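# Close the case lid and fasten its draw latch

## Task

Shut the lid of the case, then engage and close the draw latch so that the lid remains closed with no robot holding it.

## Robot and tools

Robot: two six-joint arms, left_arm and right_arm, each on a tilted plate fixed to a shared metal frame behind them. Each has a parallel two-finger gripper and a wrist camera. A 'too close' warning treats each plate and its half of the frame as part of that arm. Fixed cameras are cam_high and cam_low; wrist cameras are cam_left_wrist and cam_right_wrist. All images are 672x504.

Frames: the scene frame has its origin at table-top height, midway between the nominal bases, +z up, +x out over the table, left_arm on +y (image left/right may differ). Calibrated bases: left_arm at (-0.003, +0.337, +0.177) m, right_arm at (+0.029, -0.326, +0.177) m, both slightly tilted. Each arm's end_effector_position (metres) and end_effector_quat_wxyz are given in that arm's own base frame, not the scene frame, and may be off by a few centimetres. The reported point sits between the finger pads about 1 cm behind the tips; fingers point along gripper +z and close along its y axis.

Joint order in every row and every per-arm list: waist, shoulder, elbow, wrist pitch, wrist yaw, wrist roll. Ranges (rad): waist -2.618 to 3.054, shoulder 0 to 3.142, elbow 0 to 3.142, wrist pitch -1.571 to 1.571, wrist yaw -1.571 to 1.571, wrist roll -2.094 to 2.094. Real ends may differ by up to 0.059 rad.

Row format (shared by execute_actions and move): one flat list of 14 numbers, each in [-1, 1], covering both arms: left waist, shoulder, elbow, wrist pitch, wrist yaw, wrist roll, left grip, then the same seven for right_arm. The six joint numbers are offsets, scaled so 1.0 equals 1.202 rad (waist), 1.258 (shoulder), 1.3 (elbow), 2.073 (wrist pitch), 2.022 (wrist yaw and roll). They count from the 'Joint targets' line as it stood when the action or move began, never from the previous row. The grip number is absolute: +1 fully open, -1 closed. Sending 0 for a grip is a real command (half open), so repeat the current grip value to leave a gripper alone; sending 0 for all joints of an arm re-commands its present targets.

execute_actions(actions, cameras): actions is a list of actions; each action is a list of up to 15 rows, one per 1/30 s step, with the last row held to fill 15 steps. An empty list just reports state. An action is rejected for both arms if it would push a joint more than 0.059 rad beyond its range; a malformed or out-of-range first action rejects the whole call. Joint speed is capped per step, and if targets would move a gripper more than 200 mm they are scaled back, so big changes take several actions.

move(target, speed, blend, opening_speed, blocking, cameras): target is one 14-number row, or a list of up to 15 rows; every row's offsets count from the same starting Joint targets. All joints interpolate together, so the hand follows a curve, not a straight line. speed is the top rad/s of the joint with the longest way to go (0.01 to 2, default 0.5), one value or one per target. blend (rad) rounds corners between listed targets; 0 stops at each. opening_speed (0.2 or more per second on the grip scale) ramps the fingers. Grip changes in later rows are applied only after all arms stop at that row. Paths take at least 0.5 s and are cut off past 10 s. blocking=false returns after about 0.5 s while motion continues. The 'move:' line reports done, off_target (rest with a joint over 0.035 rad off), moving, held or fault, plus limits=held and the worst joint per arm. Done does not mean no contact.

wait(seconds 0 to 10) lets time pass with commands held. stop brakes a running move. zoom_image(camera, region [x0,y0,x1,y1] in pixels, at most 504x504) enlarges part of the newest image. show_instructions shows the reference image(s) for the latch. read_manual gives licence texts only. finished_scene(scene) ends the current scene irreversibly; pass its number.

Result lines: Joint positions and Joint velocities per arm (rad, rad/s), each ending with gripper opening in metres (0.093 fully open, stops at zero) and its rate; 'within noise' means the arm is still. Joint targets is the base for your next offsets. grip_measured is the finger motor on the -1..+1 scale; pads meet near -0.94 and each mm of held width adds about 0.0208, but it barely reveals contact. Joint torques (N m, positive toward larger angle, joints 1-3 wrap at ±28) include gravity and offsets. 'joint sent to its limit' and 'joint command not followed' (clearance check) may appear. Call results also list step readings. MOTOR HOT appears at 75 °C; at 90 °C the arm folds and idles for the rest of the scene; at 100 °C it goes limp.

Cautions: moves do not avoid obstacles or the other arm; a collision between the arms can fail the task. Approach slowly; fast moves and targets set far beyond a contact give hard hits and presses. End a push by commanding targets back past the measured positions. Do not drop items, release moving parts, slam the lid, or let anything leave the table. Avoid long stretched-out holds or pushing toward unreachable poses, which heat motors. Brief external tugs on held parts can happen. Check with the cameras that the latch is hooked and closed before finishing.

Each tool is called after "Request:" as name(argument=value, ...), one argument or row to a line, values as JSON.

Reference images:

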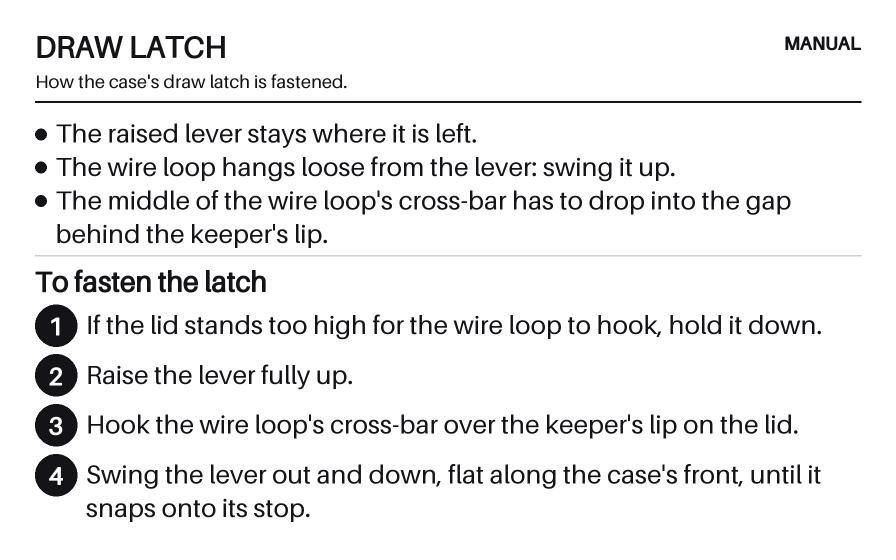

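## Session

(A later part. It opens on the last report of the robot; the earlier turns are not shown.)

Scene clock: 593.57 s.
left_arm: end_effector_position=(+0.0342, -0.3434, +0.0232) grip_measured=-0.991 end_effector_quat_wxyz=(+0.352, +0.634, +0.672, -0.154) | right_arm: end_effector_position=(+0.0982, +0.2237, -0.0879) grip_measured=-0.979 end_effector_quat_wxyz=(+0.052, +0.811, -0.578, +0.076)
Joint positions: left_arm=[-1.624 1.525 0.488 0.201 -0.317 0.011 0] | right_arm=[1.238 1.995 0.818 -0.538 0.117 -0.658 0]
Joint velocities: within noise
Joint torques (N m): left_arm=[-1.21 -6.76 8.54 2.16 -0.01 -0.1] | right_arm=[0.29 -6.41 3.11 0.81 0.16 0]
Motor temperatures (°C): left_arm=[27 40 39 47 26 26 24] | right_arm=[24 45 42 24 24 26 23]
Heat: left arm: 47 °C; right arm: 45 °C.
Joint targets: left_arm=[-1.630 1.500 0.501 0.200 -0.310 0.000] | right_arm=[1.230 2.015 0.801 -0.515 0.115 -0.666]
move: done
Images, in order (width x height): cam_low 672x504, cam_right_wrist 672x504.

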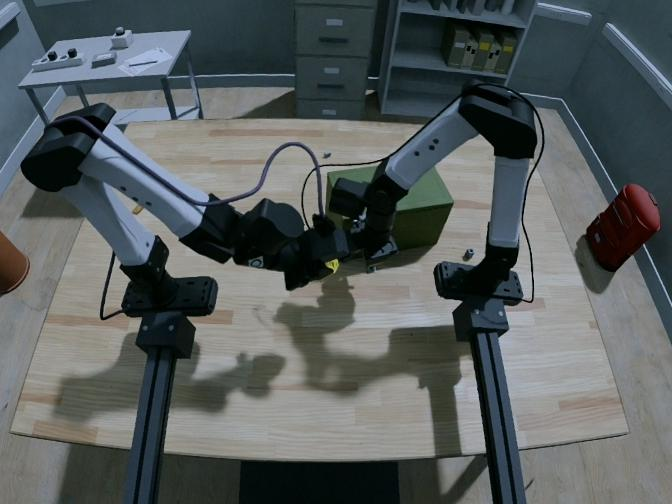

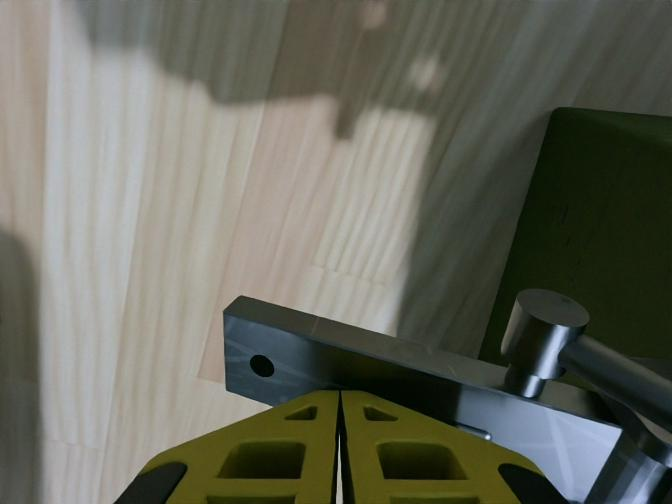

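Request:
move(
  target=[
    [0,0,0,0,0,0,-1,0,-0.35,0,-0.2124,0,0,-1],
    [0,0,0,0,0,0,-1,-0.35,-0.37,0.05,-0.2124,0,0,-1],
  ],
  speed=0.8,
  blend=0.1,
  cameras=["cam_right_wrist","cam_left_wrist"],
)

Request:
zoom_image(
  camera="cam_left_wrist",
  region=[0, 180, 220, 400],
)

Scene clock: 599.27 s.
left_arm: end_effector_position=(+0.0342, -0.3434, +0.0232) grip_measured=-0.991 end_effector_quat_wxyz=(+0.352, +0.634, +0.672, -0.154) | right_arm: end_effector_position=(+0.1647, +0.1456, +0.0203) grip_measured=-0.979 end_effector_quat_wxyz=(-0.043, -0.671, +0.737, -0.062)
Joint positions: left_arm=[-1.624 1.525 0.488 0.201 -0.317 0.011 0] | right_arm=[0.814 1.565 0.842 -0.943 0.117 -0.658 0]
Joint velocities: within noise
Joint torques (N m): left_arm=[-1.16 -6.76 8.53 2.16 -0.01 -0.11] | right_arm=[0.72 -7.34 7.43 0.39 0.11 0]
Motor temperatures (°C): left_arm=[27 40 39 47 26 26 24] | right_arm=[24 44 41 24 24 26 23]
Heat: left arm: 47 °C; right arm: 44 °C.
Joint targets: left_arm=[-1.630 1.500 0.501 0.200 -0.310 0.000] | right_arm=[0.809 1.550 0.865 -0.956 0.115 -0.666]
move: done
Images, in order (width x height): cam_left_wrist 672x504, cam_right_wrist 672x504.

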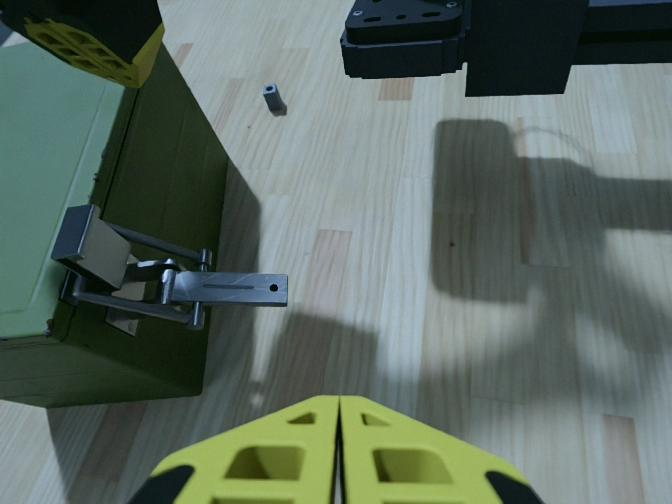

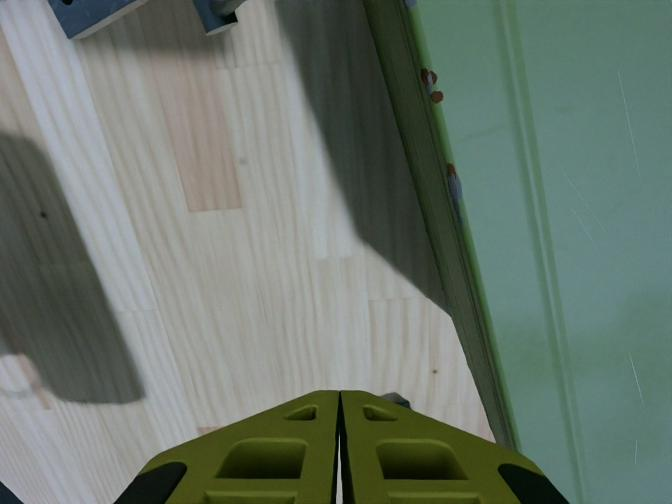

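Scaled by 2.291 from the camera's 672x504 image, which has a finer 960x720 frame.

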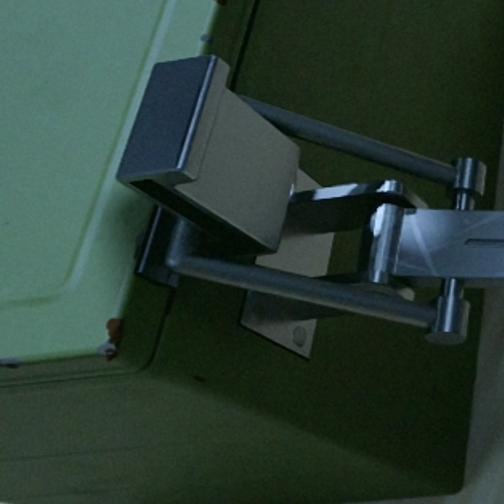

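Request:
move(
  target=[0.5241,0.5962,0.961,-0.6271,0.0791,-0.544,-1,0,0,0,0,0,0,-1],
  speed=0.8,
)

Scene clock: 612.67 s.
left_arm: end_effector_position=(+0.2476, -0.3351, +0.0107) grip_measured=-0.991 end_effector_quat_wxyz=(+0.058, -0.043, +0.996, +0.057) | right_arm: end_effector_position=(+0.1644, +0.1453, +0.0204) grip_measured=-0.979 end_effector_quat_wxyz=(-0.044, -0.671, +0.737, -0.062)
Joint positions: left_arm=[-0.998 2.237 1.714 -1.088 -0.157 -1.088 0] | right_arm=[0.814 1.565 0.842 -0.945 0.117 -0.658 0]
Joint velocities: within noise
Joint torques (N m): left_arm=[-2.17 -9.88 10.39 0.55 0.03 -0.09] | right_arm=[0.7 -7.35 7.43 0.38 0.11 0]
Motor temperatures (°C): left_arm=[27 40 39 46 26 26 24] | right_arm=[24 44 43 24 24 26 23]
Heat: left arm: 46 °C; right arm: 44 °C.
Joint targets: left_arm=[-1.000 2.250 1.750 -1.100 -0.150 -1.100] | right_arm=[0.809 1.550 0.865 -0.956 0.115 -0.666]
move: off_target (left_arm); left_arm: the elbow is farthest, 0.036 rad from its target

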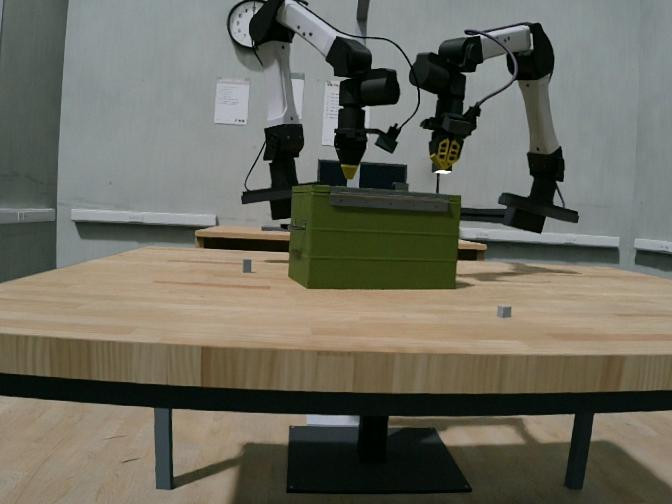

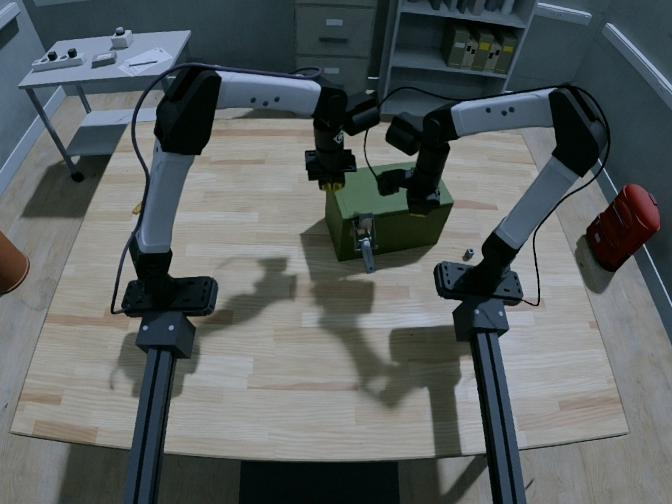

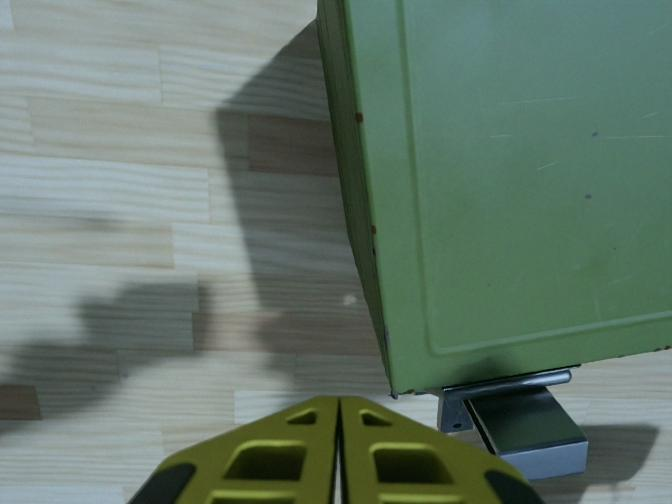

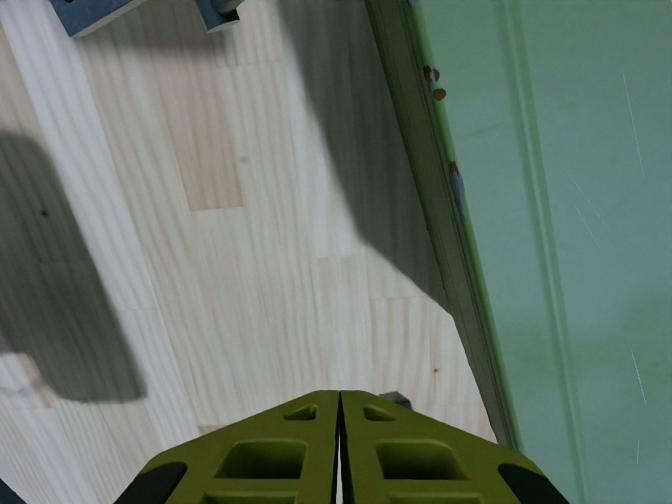

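Request:
move(
  target=[0.0433,0.2719,0.3731,-0.1085,0.0074,-0.0371,-1,0,0,0,0,0,0,-1],
  speed=0.5,
  cameras=["cam_left_wrist","cam_low"],
)

Scene clock: 628.20 s.
left_arm: end_effector_position=(+0.2612, -0.3492, +0.0013) grip_measured=-0.991 end_effector_quat_wxyz=(+0.048, -0.061, +0.995, +0.068) | right_arm: end_effector_position=(+0.1643, +0.1452, +0.0204) grip_measured=-0.979 end_effector_quat_wxyz=(-0.044, -0.671, +0.737, -0.062)
Joint positions: left_arm=[-0.987 2.357 1.882 -1.166 -0.152 -1.115 0] | right_arm=[0.814 1.565 0.842 -0.946 0.117 -0.658 0]
Joint velocities: within noise
Joint torques (N m): left_arm=[-1.63 -10.93 10.54 0.47 0.01 -0.1] | right_arm=[0.7 -7.35 7.43 0.38 0.11 0]
Motor temperatures (°C): left_arm=[27 43 41 42 26 26 24] | right_arm=[24 43 43 24 24 26 23]
Heat: left arm: 43 °C; right arm: 43 °C.
Joint targets: left_arm=[-0.982 2.369 1.919 -1.178 -0.145 -1.126] | right_arm=[0.809 1.550 0.865 -0.956 0.115 -0.666]
move: held (left_arm; a check stopped the path); limits=held; left_arm: the elbow is farthest, 0.353 rad from its target
joint command not followed: on one or more control steps a check withheld the commanded joint targets of the left arm, and it was not sent them on those steps.
cause: the commanded joint targets, or the way to them, would bring a part of the robot too close to another arm (this arm's wrist (the part past the wrist pitch) and the right arm's wrist (the part past the wrist pitch), along the way the arms are being sent, or toward where that arm still pushes).
Images, in order (width x height): cam_low 672x504, cam_left_wrist 672x504.

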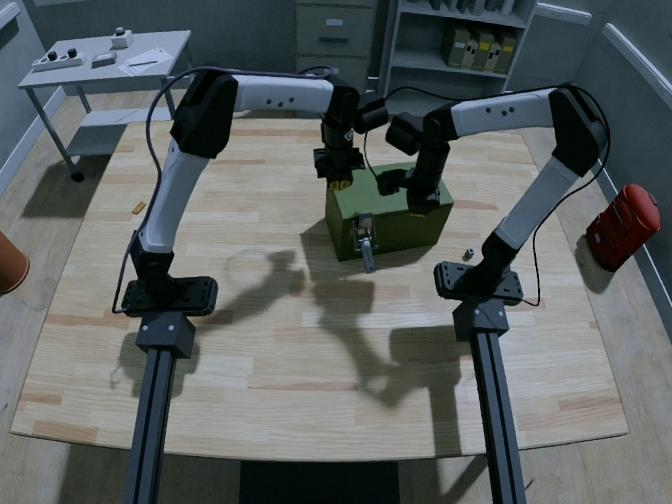

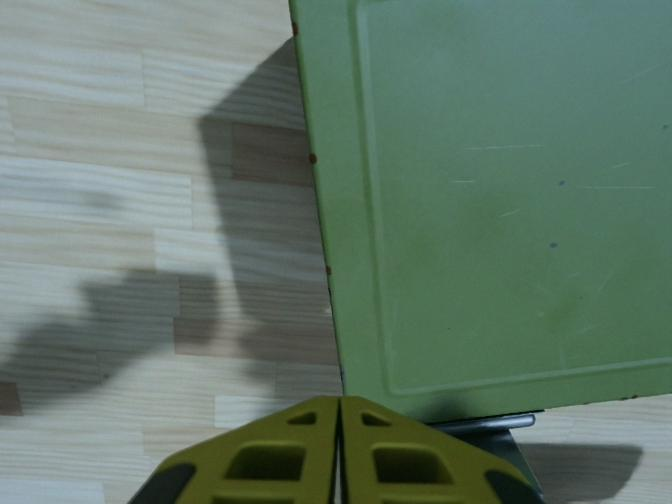

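Request:
move(
  target=[0,0,0,0,0,0,-1,0.35,0.02,-0.05,0,0,0,-1],
  speed=0.7,
  cameras=["cam_low"],
)

Request:
move(
  target=[0.0283,0.1773,0.2431,-0.0709,0.0049,-0.0242,-1,0,0,0,0,0,0,-1],
  speed=0.5,
  cameras=["cam_left_wrist","cam_low"],
)

Scene clock: 633.30 s.
left_arm: end_effector_position=(+0.2609, -0.3489, +0.0014) grip_measured=-0.991 end_effector_quat_wxyz=(+0.048, -0.061, +0.995, +0.069) | right_arm: end_effector_position=(+0.0887, +0.1903, +0.0154) grip_measured=-0.979 end_effector_quat_wxyz=(+0.043, +0.809, -0.582, +0.074)
Joint positions: left_arm=[-0.987 2.357 1.882 -1.168 -0.151 -1.115 0] | right_arm=[1.229 1.565 0.817 -0.946 0.118 -0.658 0]
Joint velocities: within noise
Joint torques (N m): left_arm=[-1.62 -10.92 10.58 0.47 0.02 -0.09] | right_arm=[0.84 -4.41 4.55 0.46 0.14 0]
Motor temperatures (°C): left_arm=[27 45 41 42 26 26 24] | right_arm=[24 43 44 24 24 26 23]
Heat: left arm: 45 °C; right arm: 44 °C.
Joint targets: left_arm=[-0.982 2.369 1.919 -1.178 -0.145 -1.126] | right_arm=[1.230 1.575 0.800 -0.956 0.115 -0.666]
move: off_target (left_arm); left_arm: the elbow is farthest, 0.037 rad from its target
Images, in order (width x height): cam_low 672x504.

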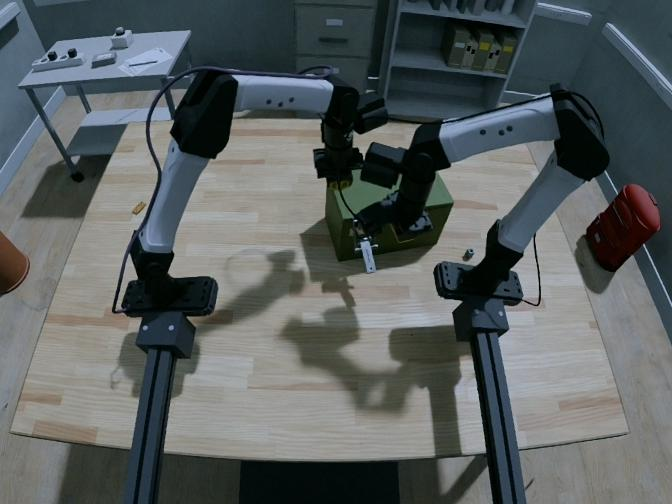

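Scene clock: 634.60 s.
left_arm: end_effector_position=(+0.2884, -0.3648, -0.0196) grip_measured=-0.991 end_effector_quat_wxyz=(+0.032, -0.100, +0.991, +0.087) | right_arm: end_effector_position=(+0.0887, +0.1903, +0.0154) grip_measured=-0.979 end_effector_quat_wxyz=(+0.043, +0.809, -0.582, +0.074)
Joint positions: left_arm=[-0.953 2.579 2.201 -1.312 -0.142 -1.163 0] | right_arm=[1.229 1.565 0.817 -0.946 0.118 -0.658 0]
Joint velocities: within noise
Joint torques (N m): left_arm=[-1.87 -12.25 10.17 0.32 0.03 -0.11] | right_arm=[0.76 -4.41 4.56 0.46 0.15 0]
Motor temperatures (°C): left_arm=[27 46 41 41 26 26 24] | right_arm=[24 43 44 24 24 26 23]
Heat: left arm: 46 °C; right arm: 44 °C.
Joint targets: left_arm=[-0.948 2.593 2.235 -1.325 -0.135 -1.175] | right_arm=[1.230 1.575 0.800 -0.956 0.115 -0.666]
move: done
Images, in order (width x height): cam_low 672x504, cam_left_wrist 672x504.

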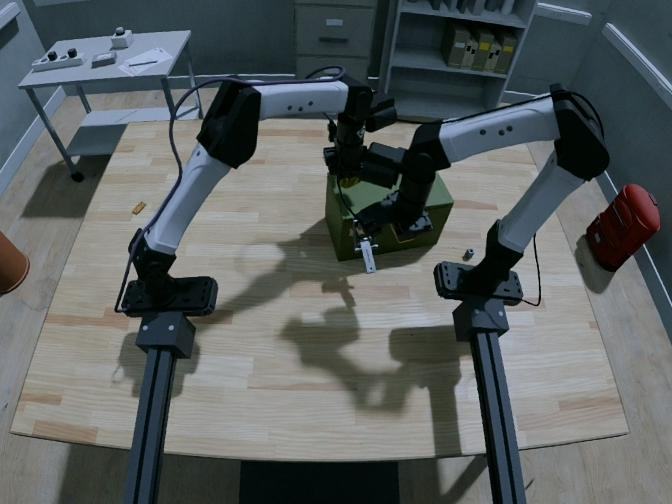

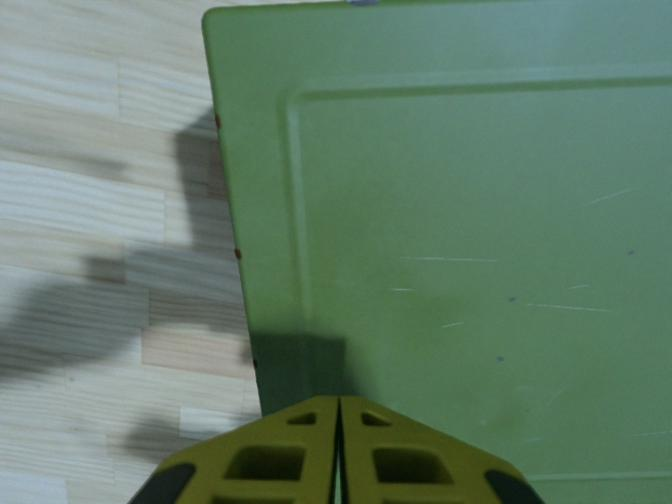

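Request:
move(
  target=[
    [0.0067,0.008,-0.0731,0.0507,0,0,-1,0,0,0,0,0,0,-1],
    [0.0067,0.0795,-0.0731,0.094,0,0,-1,0,0,0,0,0,0,-1],
  ],
  speed=0.1,
  blend=0.01,
  cameras=["cam_left_wrist","cam_high"],
)

Scene clock: 640.60 s.
left_arm: end_effector_position=(+0.2926, -0.3657, -0.0485) grip_measured=-0.991 end_effector_quat_wxyz=(+0.034, -0.104, +0.991, +0.082) | right_arm: end_effector_position=(+0.0887, +0.1903, +0.0154) grip_measured=-0.979 end_effector_quat_wxyz=(+0.043, +0.809, -0.582, +0.074)
Joint positions: left_arm=[-0.947 2.614 2.151 -1.218 -0.141 -1.164 0] | right_arm=[1.229 1.565 0.817 -0.946 0.118 -0.658 0]
Joint velocities: within noise
Joint torques (N m): left_arm=[-1.73 -6.49 5.76 1.56 0.02 -0.1] | right_arm=[0.76 -4.41 4.55 0.47 0.15 0]
Motor temperatures (°C): left_arm=[27 46 41 41 26 26 24] | right_arm=[24 42 44 24 24 26 23]
Heat: left arm: 46 °C; right arm: 44 °C.
Joint targets: left_arm=[-0.940 2.693 2.140 -1.130 -0.135 -1.175] | right_arm=[1.230 1.575 0.800 -0.956 0.115 -0.666]
move: off_target (left_arm); left_arm: the wrist pitch is farthest, 0.088 rad from its target
Images, in order (width x height): cam_high 672x504, cam_left_wrist 672x504.

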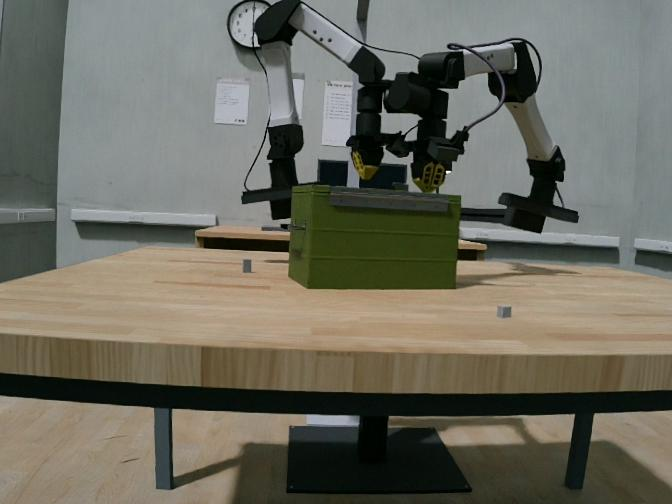

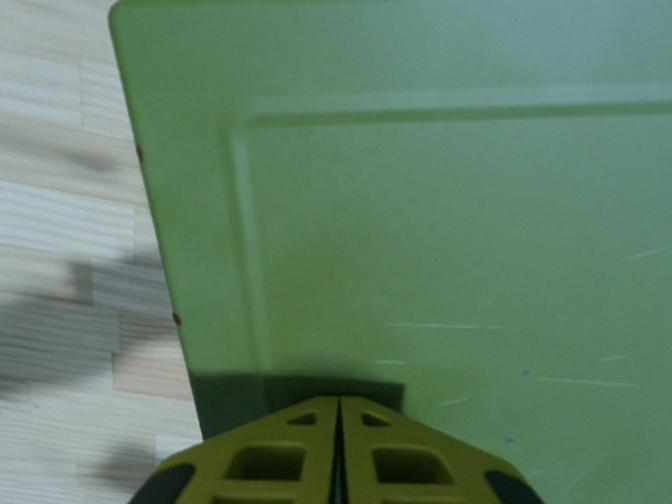

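Request:
move(
  target=[
    [0,0,0,0,0,0,-1,0,0.33,0,0.2027,0,0,-1],
    [0,0,0,0,0,0,-1,-0.0166,0.407,-0.0115,0.2537,0.0015,0,-1],
  ],
  speed=[0.5,0.12],
  cameras=["cam_right_wrist","cam_high"],
)

Scene clock: 647.20 s.
left_arm: end_effector_position=(+0.2925, -0.3655, -0.0491) grip_measured=-0.991 end_effector_quat_wxyz=(+0.034, -0.104, +0.991, +0.083) | right_arm: end_effector_position=(+0.1011, +0.2187, -0.1029) grip_measured=-0.979 end_effector_quat_wxyz=(+0.058, +0.807, -0.583, +0.080)
Joint positions: left_arm=[-0.947 2.615 2.151 -1.217 -0.141 -1.164 0] | right_arm=[1.223 2.05 0.809 -0.487 0.122 -0.658 0]
Joint velocities: within noise
Joint torques (N m): left_arm=[-1.7 -6.64 5.71 1.56 0.02 -0.09] | right_arm=[-0.09 -4.9 2.4 1.15 0.14 0]
Motor temperatures (°C): left_arm=[27 46 40 41 26 26 24] | right_arm=[24 42 43 24 24 26 23]
Heat: left arm: 46 °C; right arm: 43 °C.
Joint targets: left_arm=[-0.940 2.693 2.140 -1.130 -0.135 -1.175] | right_arm=[1.210 2.087 0.785 -0.430 0.118 -0.666]
move: off_target (left_arm, right_arm); left_arm: the wrist pitch is farthest, 0.087 rad from its target; right_arm: the wrist pitch is farthest, 0.057 rad from its target
Images, in order (width x height): cam_high 672x504, cam_right_wrist 672x504.

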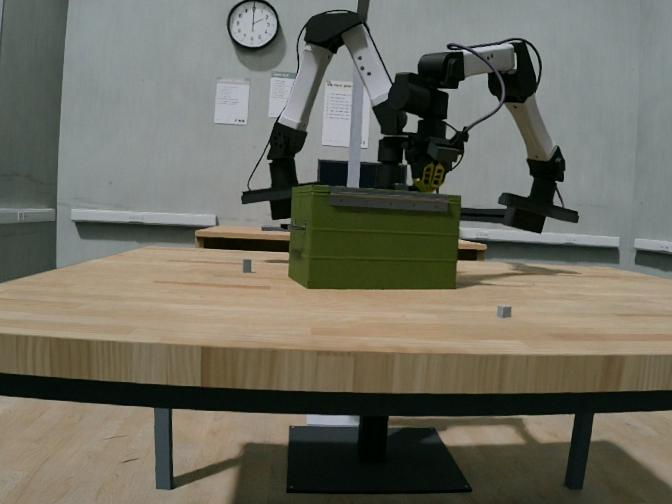

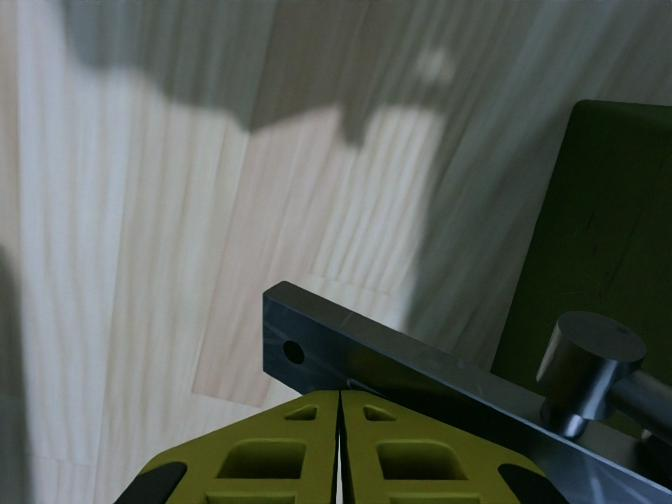

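Request:
move(
  target=[
    [0,0,0,0,0,0,-1,0.0058,0.0684,-0.0216,0.0555,0,0,-1],
    [0,0,0,0,0,0,-1,-0.03,0.09,0.02,0.05,0.002,0,-1],
  ],
  speed=0.12,
  blend=0.01,
  cameras=["cam_right_wrist","cam_low"],
)

Scene clock: 651.23 s.
left_arm: end_effector_position=(+0.2925, -0.3655, -0.0491) grip_measured=-0.991 end_effector_quat_wxyz=(+0.034, -0.104, +0.991, +0.083) | right_arm: end_effector_position=(+0.0994, +0.2127, -0.1326) grip_measured=-0.979 end_effector_quat_wxyz=(+0.073, +0.799, -0.594, +0.066)
Joint positions: left_arm=[-0.947 2.615 2.151 -1.217 -0.141 -1.164 0] | right_arm=[1.198 2.163 0.801 -0.386 0.089 -0.658 0]
Joint velocities: within noise
Joint torques (N m): left_arm=[-1.66 -6.67 5.76 1.56 0.02 -0.09] | right_arm=[-0.85 -5.23 4.4 1.14 0.52 0]
Motor temperatures (°C): left_arm=[27 46 40 41 26 26 24] | right_arm=[24 41 43 24 24 26 23]
Heat: left arm: 46 °C; right arm: 43 °C.
Joint targets: left_arm=[-0.940 2.693 2.140 -1.130 -0.135 -1.175] | right_arm=[1.174 2.200 0.812 -0.326 0.122 -0.666]
move: off_target (left_arm, right_arm); left_arm: the wrist pitch is farthest, 0.087 rad from its target; right_arm: the wrist pitch is farthest, 0.060 rad from its target
Images, in order (width x height): cam_low 672x504, cam_right_wrist 672x504.

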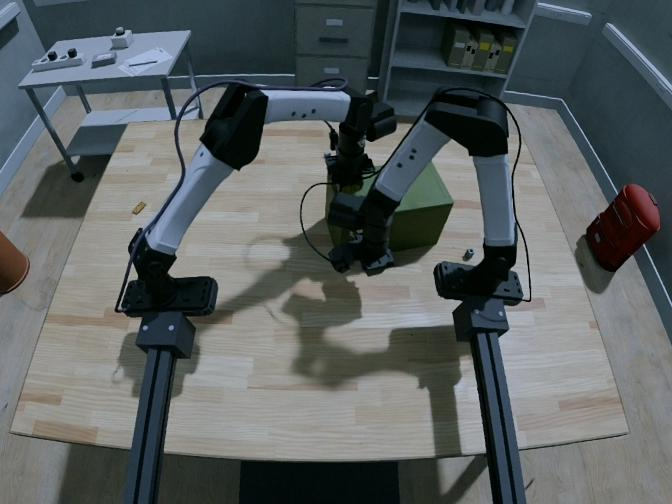

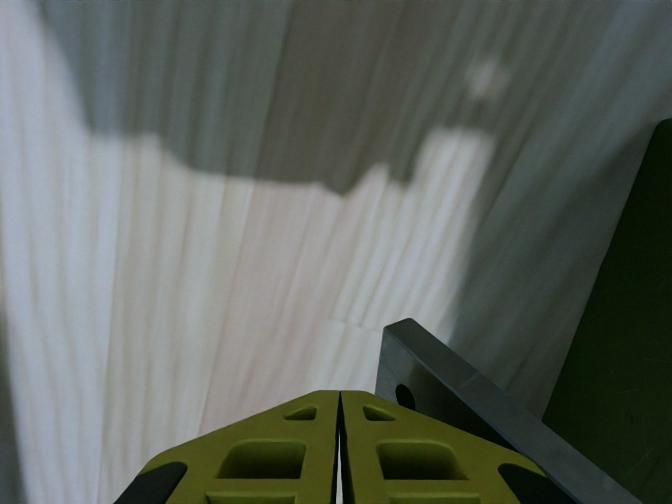

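Request:
move(
  target=[0,0,0,0,0,0,-1,-0.07,0.0286,0.0577,-0.0101,0.004,0,-1],
  speed=0.08,
  cameras=["cam_right_wrist","cam_low"],
)

Scene clock: 655.97 s.
left_arm: end_effector_position=(+0.2926, -0.3657, -0.0492) grip_measured=-0.991 end_effector_quat_wxyz=(+0.034, -0.104, +0.991, +0.082) | right_arm: end_effector_position=(+0.1056, +0.2139, -0.1378) grip_measured=-0.979 end_effector_quat_wxyz=(+0.079, +0.789, -0.607, +0.060)
Joint positions: left_arm=[-0.947 2.615 2.151 -1.217 -0.141 -1.164 0] | right_arm=[1.167 2.194 0.827 -0.388 0.077 -0.656 0]
Joint velocities: within noise
Joint torques (N m): left_arm=[-1.74 -6.64 5.74 1.56 0.02 -0.09] | right_arm=[0.53 -9.32 3.49 0.44 0.17 0.07]
Motor temperatures (°C): left_arm=[27 46 39 41 26 26 24] | right_arm=[24 41 42 24 24 26 23]
Heat: left arm: 46 °C; right arm: 42 °C.
Joint targets: left_arm=[-0.940 2.693 2.140 -1.130 -0.135 -1.175] | right_arm=[1.160 2.194 0.827 -0.385 0.080 -0.657]
move: held (right_arm; a check stopped the path), off_target (left_arm); limits=held; left_arm: the wrist pitch is farthest, 0.087 rad from its target; right_arm: the waist is farthest, 0.077 rad from its target
joint command not followed: on one or more control steps a check withheld the commanded joint targets of the right arm, and it was not sent them on those steps.
cause: the commanded joint targets, or the way to them, would bring a part of the robot too close to another arm (this arm's wrist (the part past the wrist pitch) and the left arm's fingers, along the way the arms are being sent, or toward where that arm still pushes).
Images, in order (width x height): cam_low 672x504, cam_right_wrist 672x504.

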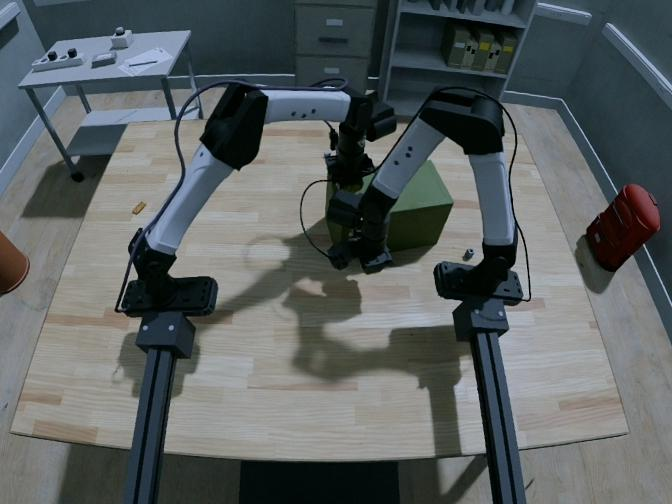

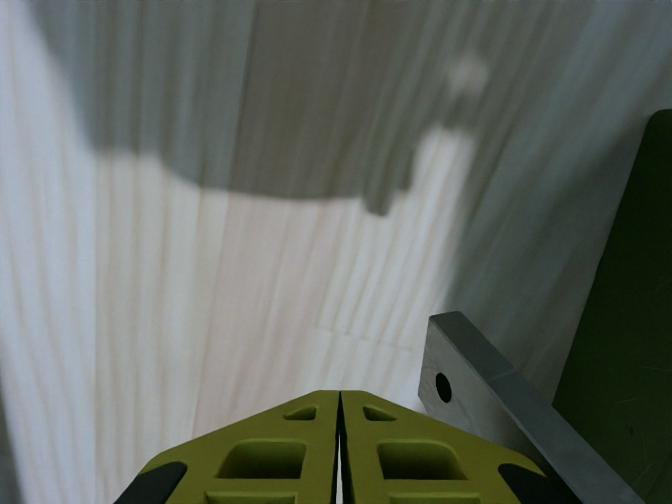

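Request:
move(
  target=[
    [0,0,0,0,0,0,-1,0.045,-0.02,0,-0.01,0,0,-1],
    [0,0,0,0,0,0,-1,0.045,-0.48,0,-0.29,0,0,-1],
    [0,0,0,0,0,0,-1,-0.28,-0.50,0.08,-0.29,0.02,1.0,-1],
  ],
  speed=[0.2,0.8,1.2],
  blend=[0.02,0.1,0],
)

Scene clock: 690.50 s.
left_arm: end_effector_position=(+0.2941, -0.3674, -0.0496) grip_measured=-0.991 end_effector_quat_wxyz=(+0.037, -0.105, +0.991, +0.079) | right_arm: end_effector_position=(+0.1699, +0.1590, +0.0302) grip_measured=-0.980 end_effector_quat_wxyz=(+0.029, +0.256, +0.964, -0.061)
Joint positions: left_arm=[-0.947 2.617 2.154 -1.209 -0.143 -1.164 0] | right_arm=[0.831 1.582 0.905 -0.975 0.108 1.353 0]
Joint velocities: within noise
Joint torques (N m): left_arm=[-1.7 -6.86 5.53 1.47 0.04 -0.1] | right_arm=[0.55 -7.8 7.72 0.37 0.36 0.19]
Motor temperatures (°C): left_arm=[27 45 37 40 26 26 24] | right_arm=[24 42 42 24 24 26 23]
Heat: left arm: 45 °C; right arm: 42 °C.
Joint targets: left_arm=[-0.940 2.693 2.140 -1.130 -0.135 -1.175] | right_arm=[0.823 1.565 0.931 -0.986 0.120 1.364]
move: off_target (left_arm); left_arm: the wrist pitch is farthest, 0.079 rad from its target

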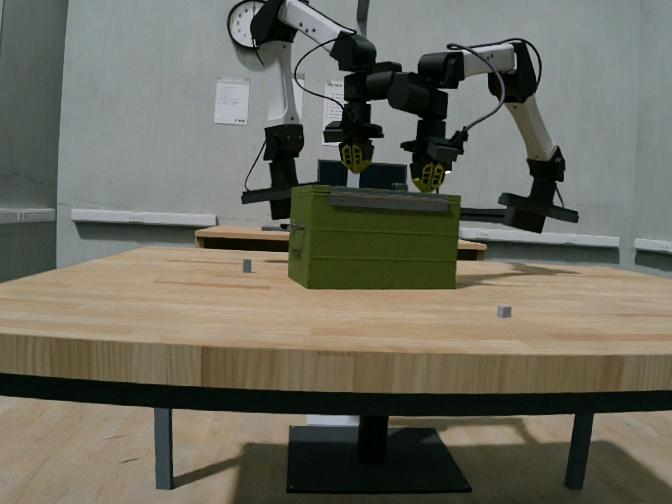

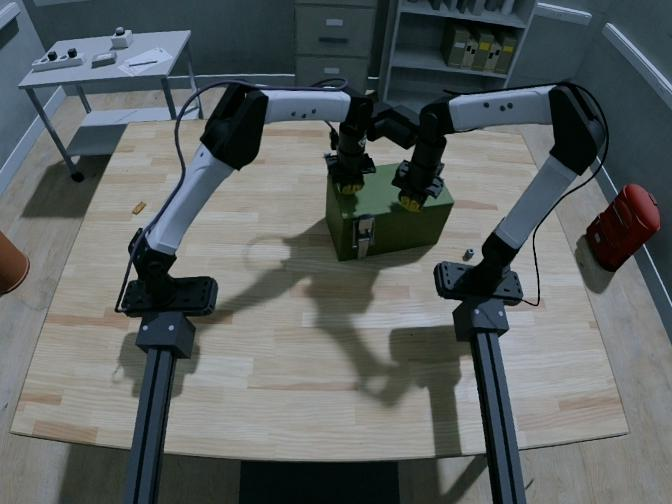

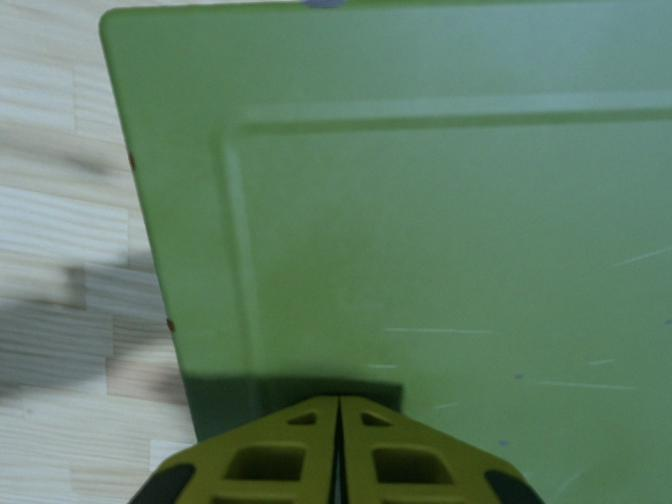

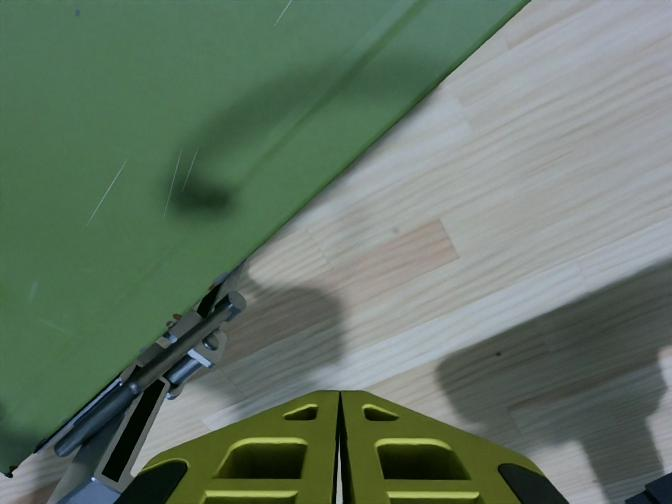

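Request:
zoom_image(
  camera="cam_right_wrist",
  region=[0, 240, 300, 504],
)

Request:
zoom_image(
  camera="cam_low",
  region=[310, 180, 420, 290],
)

Scaled by 1.680 from the camera's 672x504 image, which has a finer 960x720 frame.

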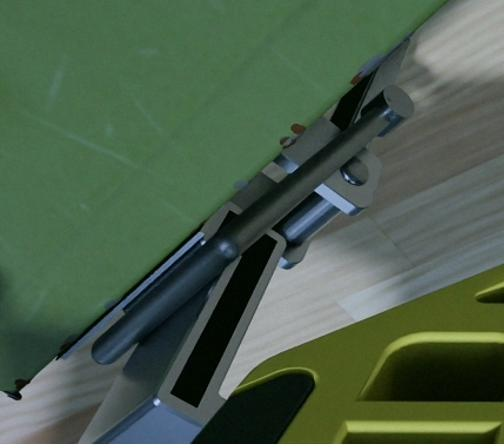

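Scaled by 4.582 from the camera's 672x504 image, which has a finer 960x720 frame.

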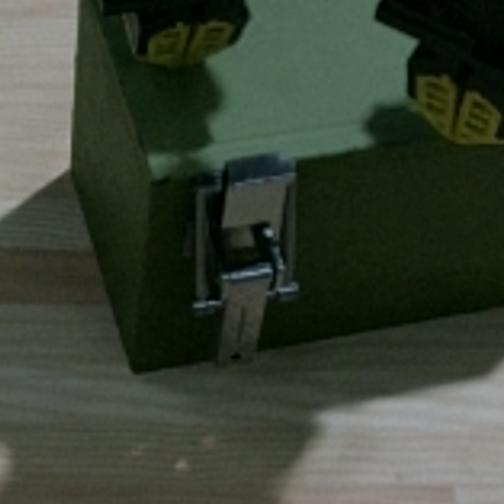

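Request:
move(
  target=[
    [-0.0083,-0.0795,0.0731,-0.0941,0,0,-1,0,0,0,0,0,0,-1],
    [-0.05,-0.352,-0.3,0.0145,-0.0074,0.0371,-1,0,0,0,0,0,0,-1],
    [-0.341,-0.6304,-0.4923,0.0627,-0.0321,0.136,-1,0,0,0,0,0,0,-1],
    [-0.5491,-0.6304,-0.8769,0.6898,-0.1063,0.8778,-1,0,0,0,0,0,0,-1],
  ],
  speed=[0.3,0.8,0.8,1.0],
  blend=[0.03,0.1,0.1,0],
  cameras=["cam_low","cam_left_wrist"],
)

Scene clock: 731.63 s.
left_arm: end_effector_position=(+0.2907, -0.3629, -0.0387) grip_measured=-0.991 end_effector_quat_wxyz=(+0.029, -0.103, +0.990, +0.093) | right_arm: end_effector_position=(+0.1698, +0.1589, +0.0302) grip_measured=-0.980 end_effector_quat_wxyz=(+0.029, +0.256, +0.964, -0.061)
Joint positions: left_arm=[-0.947 2.617 2.194 -1.282 -0.142 -1.164 0] | right_arm=[0.831 1.582 0.905 -0.975 0.108 1.354 0]
Joint velocities: within noise
Joint torques (N m): left_arm=[-2.32 -13.61 6.8 0.45 -0.05 0.02] | right_arm=[0.55 -7.8 7.72 0.37 0.36 0.17]
Motor temperatures (°C): left_arm=[27 45 37 39 26 26 24] | right_arm=[24 42 46 24 24 26 23]
Heat: left arm: 45 °C; right arm: 46 °C.
Joint targets: left_arm=[-0.947 2.617 2.194 -1.281 -0.142 -1.164] | right_arm=[0.823 1.565 0.931 -0.986 0.120 1.365]
move: held (left_arm; a check stopped the path); path passed 0 of 4 targets; limits=held; left_arm: the wrist roll is farthest, 1.764 rad from its target
joint command not followed: on one or more control steps a check withheld the commanded joint targets of the left arm, and it was not sent them on those steps.
cause: the commanded joint targets, or the way to them, would bring a part of the robot too close to another arm (this arm's wrist (the part past the wrist pitch) and the right arm's wrist (the part past the wrist pitch), at the place that arm is still heading or pushing toward).
Images, in order (width x height): cam_low 672x504, cam_left_wrist 672x504.

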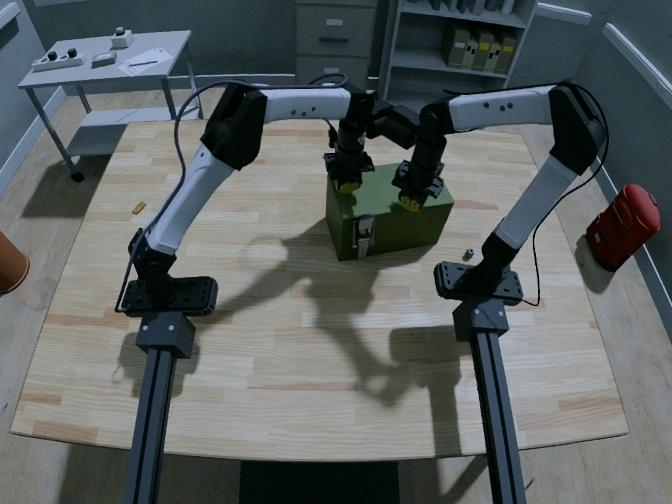

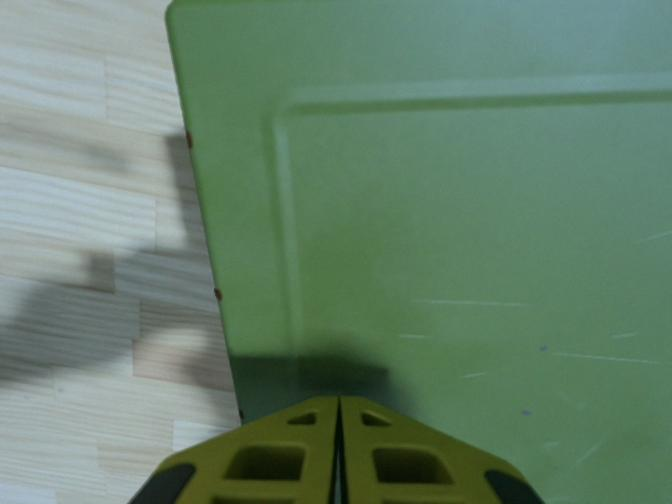

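Request:
move(
  target=[0,0,0,0,0,0,-1,-0.3,0,0,0,0,0.26,-1],
  speed=0.8,
  cameras=[],
)

Request:
move(
  target=[
    [-0.0025,-0.019,0.035,-0.022,0,0,-1,0,0,0,0,0,0,-1],
    [-0.0442,-0.2918,-0.3408,0.0873,-0.004,0.0317,-1,0,0,0,0,0,0,-1],
    [-0.3353,-0.57,-0.533,0.1356,-0.0287,0.1306,-1,0,0,0,0,0,0,-1],
    [-0.5433,-0.57,-0.918,0.7627,-0.1029,0.8724,-1,0,0,0,0,0,0,-1],
  ],
  speed=[0.3,0.8,0.8,1.0],
  blend=[0.03,0.1,0.1,0],
  cameras=["cam_low","cam_left_wrist"],
)

Scene clock: 736.40 s.
left_arm: end_effector_position=(+0.2907, -0.3629, -0.0387) grip_measured=-0.991 end_effector_quat_wxyz=(+0.029, -0.103, +0.990, +0.093) | right_arm: end_effector_position=(+0.1742, +0.1541, +0.0302) grip_measured=-0.980 end_effector_quat_wxyz=(+0.030, +0.281, +0.957, -0.061)
Joint positions: left_arm=[-0.947 2.617 2.194 -1.282 -0.142 -1.164 0] | right_arm=[0.804 1.582 0.905 -0.975 0.11 1.379 0]
Joint velocities: within noise
Joint torques (N m): left_arm=[-2.29 -13.63 6.74 0.47 -0.05 0.03] | right_arm=[1.54 -6.15 5.72 0.48 0.22 0.06]
Motor temperatures (°C): left_arm=[27 47 36 38 26 26 24] | right_arm=[24 42 47 24 24 26 23]
Heat: left arm: 47 °C; right arm: 47 °C.
Joint targets: left_arm=[-0.947 2.617 2.194 -1.281 -0.142 -1.164] | right_arm=[0.810 1.582 0.905 -0.975 0.109 1.377]
move: held (right_arm; a check stopped the path); limits=held; right_arm: the wrist roll is farthest, 0.511 rad from its target
joint command not followed: on one or more control steps a check withheld the commanded joint targets of the right arm, and it was not sent them on those steps.
cause: the commanded joint targets, or the way to them, would bring a part of the robot too close to another arm (this arm's wrist (the part past the wrist pitch) and the left arm's wrist (the part past the wrist pitch), at the place that arm is still heading or pushing toward).
No camera images: "cameras" was empty.

Scene clock: 736.97 s.
left_arm: end_effector_position=(+0.2884, -0.3596, -0.0381) grip_measured=-0.991 end_effector_quat_wxyz=(+0.024, -0.103, +0.989, +0.100) | right_arm: end_effector_position=(+0.1742, +0.1541, +0.0302) grip_measured=-0.980 end_effector_quat_wxyz=(+0.030, +0.281, +0.957, -0.061)
Joint positions: left_arm=[-0.947 2.617 2.194 -1.299 -0.142 -1.164 0] | right_arm=[0.804 1.582 0.905 -0.975 0.11 1.379 0]
Joint velocities: within noise
Joint torques (N m): left_arm=[-2.3 -13.6 6.72 0.41 -0.05 0.02] | right_arm=[1.54 -6.15 5.74 0.48 0.22 0.06]
Motor temperatures (°C): left_arm=[27 48 36 38 26 26 24] | right_arm=[24 41 47 24 24 26 23]
Heat: left arm: 48 °C; right arm: 47 °C.
Joint targets: left_arm=[-0.947 2.617 2.194 -1.299 -0.142 -1.164] | right_arm=[0.810 1.582 0.905 -0.975 0.109 1.377]
move: held (left_arm; a check stopped the path); path passed 1 of 4 targets; blend cut to 0.0228 rad at target 1; limits=held; left_arm: the wrist roll is farthest, 1.764 rad from its target
joint command not followed: on one or more control steps a check withheld the commanded joint targets of the left arm, and it was not sent them on those steps.
cause: the commanded joint targets, or the way to them, would bring a part of the robot too close to another arm (this arm's wrist (the part past the wrist pitch) and the right arm's wrist (the part past the wrist pitch), at the place that arm is still heading or pushing toward).
Images, in order (width x height): cam_low 672x504, cam_left_wrist 672x504.

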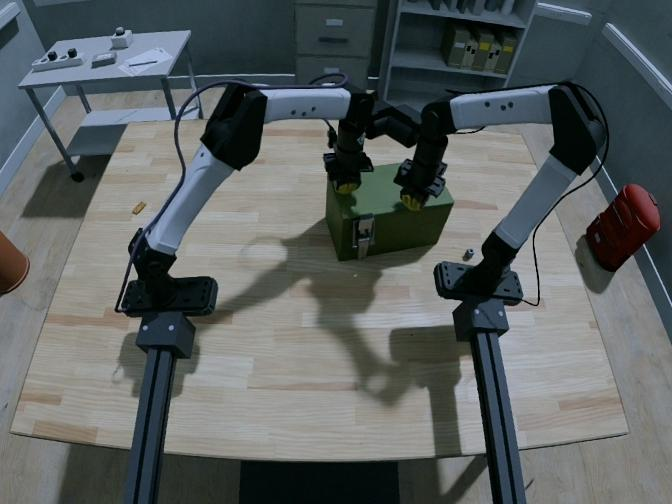

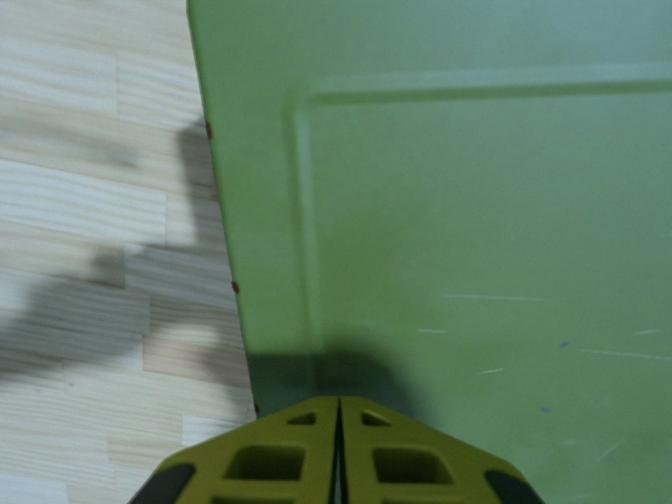

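Request:
move(
  target=[0,0,0,0,0,0,-1,-0.3,0,0,0,0,0,-1],
  speed=0.8,
  cameras=["cam_low"],
)

Scene clock: 740.93 s.
left_arm: end_effector_position=(+0.2884, -0.3596, -0.0381) grip_measured=-0.991 end_effector_quat_wxyz=(+0.024, -0.103, +0.989, +0.100) | right_arm: end_effector_position=(+0.2165, +0.0851, +0.0302) grip_measured=-0.980 end_effector_quat_wxyz=(+0.019, +0.443, +0.894, -0.065)
Joint positions: left_arm=[-0.947 2.617 2.194 -1.299 -0.142 -1.164 0] | right_arm=[0.454 1.582 0.905 -0.975 0.109 1.379 0]
Joint velocities: within noise
Joint torques (N m): left_arm=[-2.32 -13.61 6.72 0.4 -0.04 0.02] | right_arm=[0.92 -6.48 5.48 0.32 0.22 0.06]
Motor temperatures (°C): left_arm=[27 50 36 38 26 26 24] | right_arm=[24 41 46 24 24 26 23]
Heat: left arm: 50 °C; right arm: 46 °C.
Joint targets: left_arm=[-0.947 2.617 2.194 -1.299 -0.142 -1.164] | right_arm=[0.449 1.582 0.905 -0.975 0.108 1.377]
move: done
Images, in order (width x height): cam_low 672x504.

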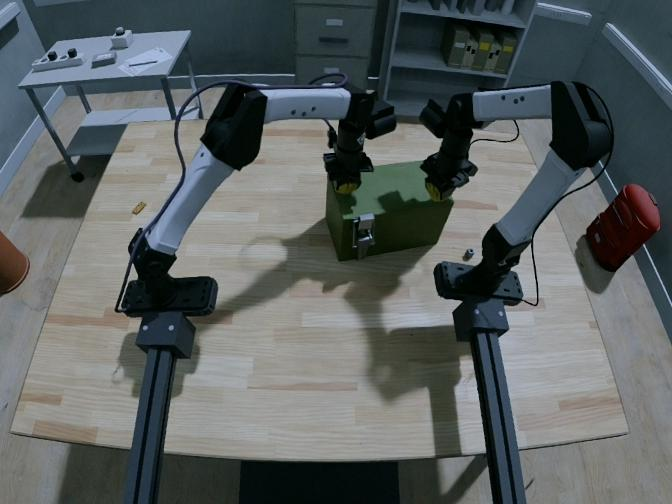

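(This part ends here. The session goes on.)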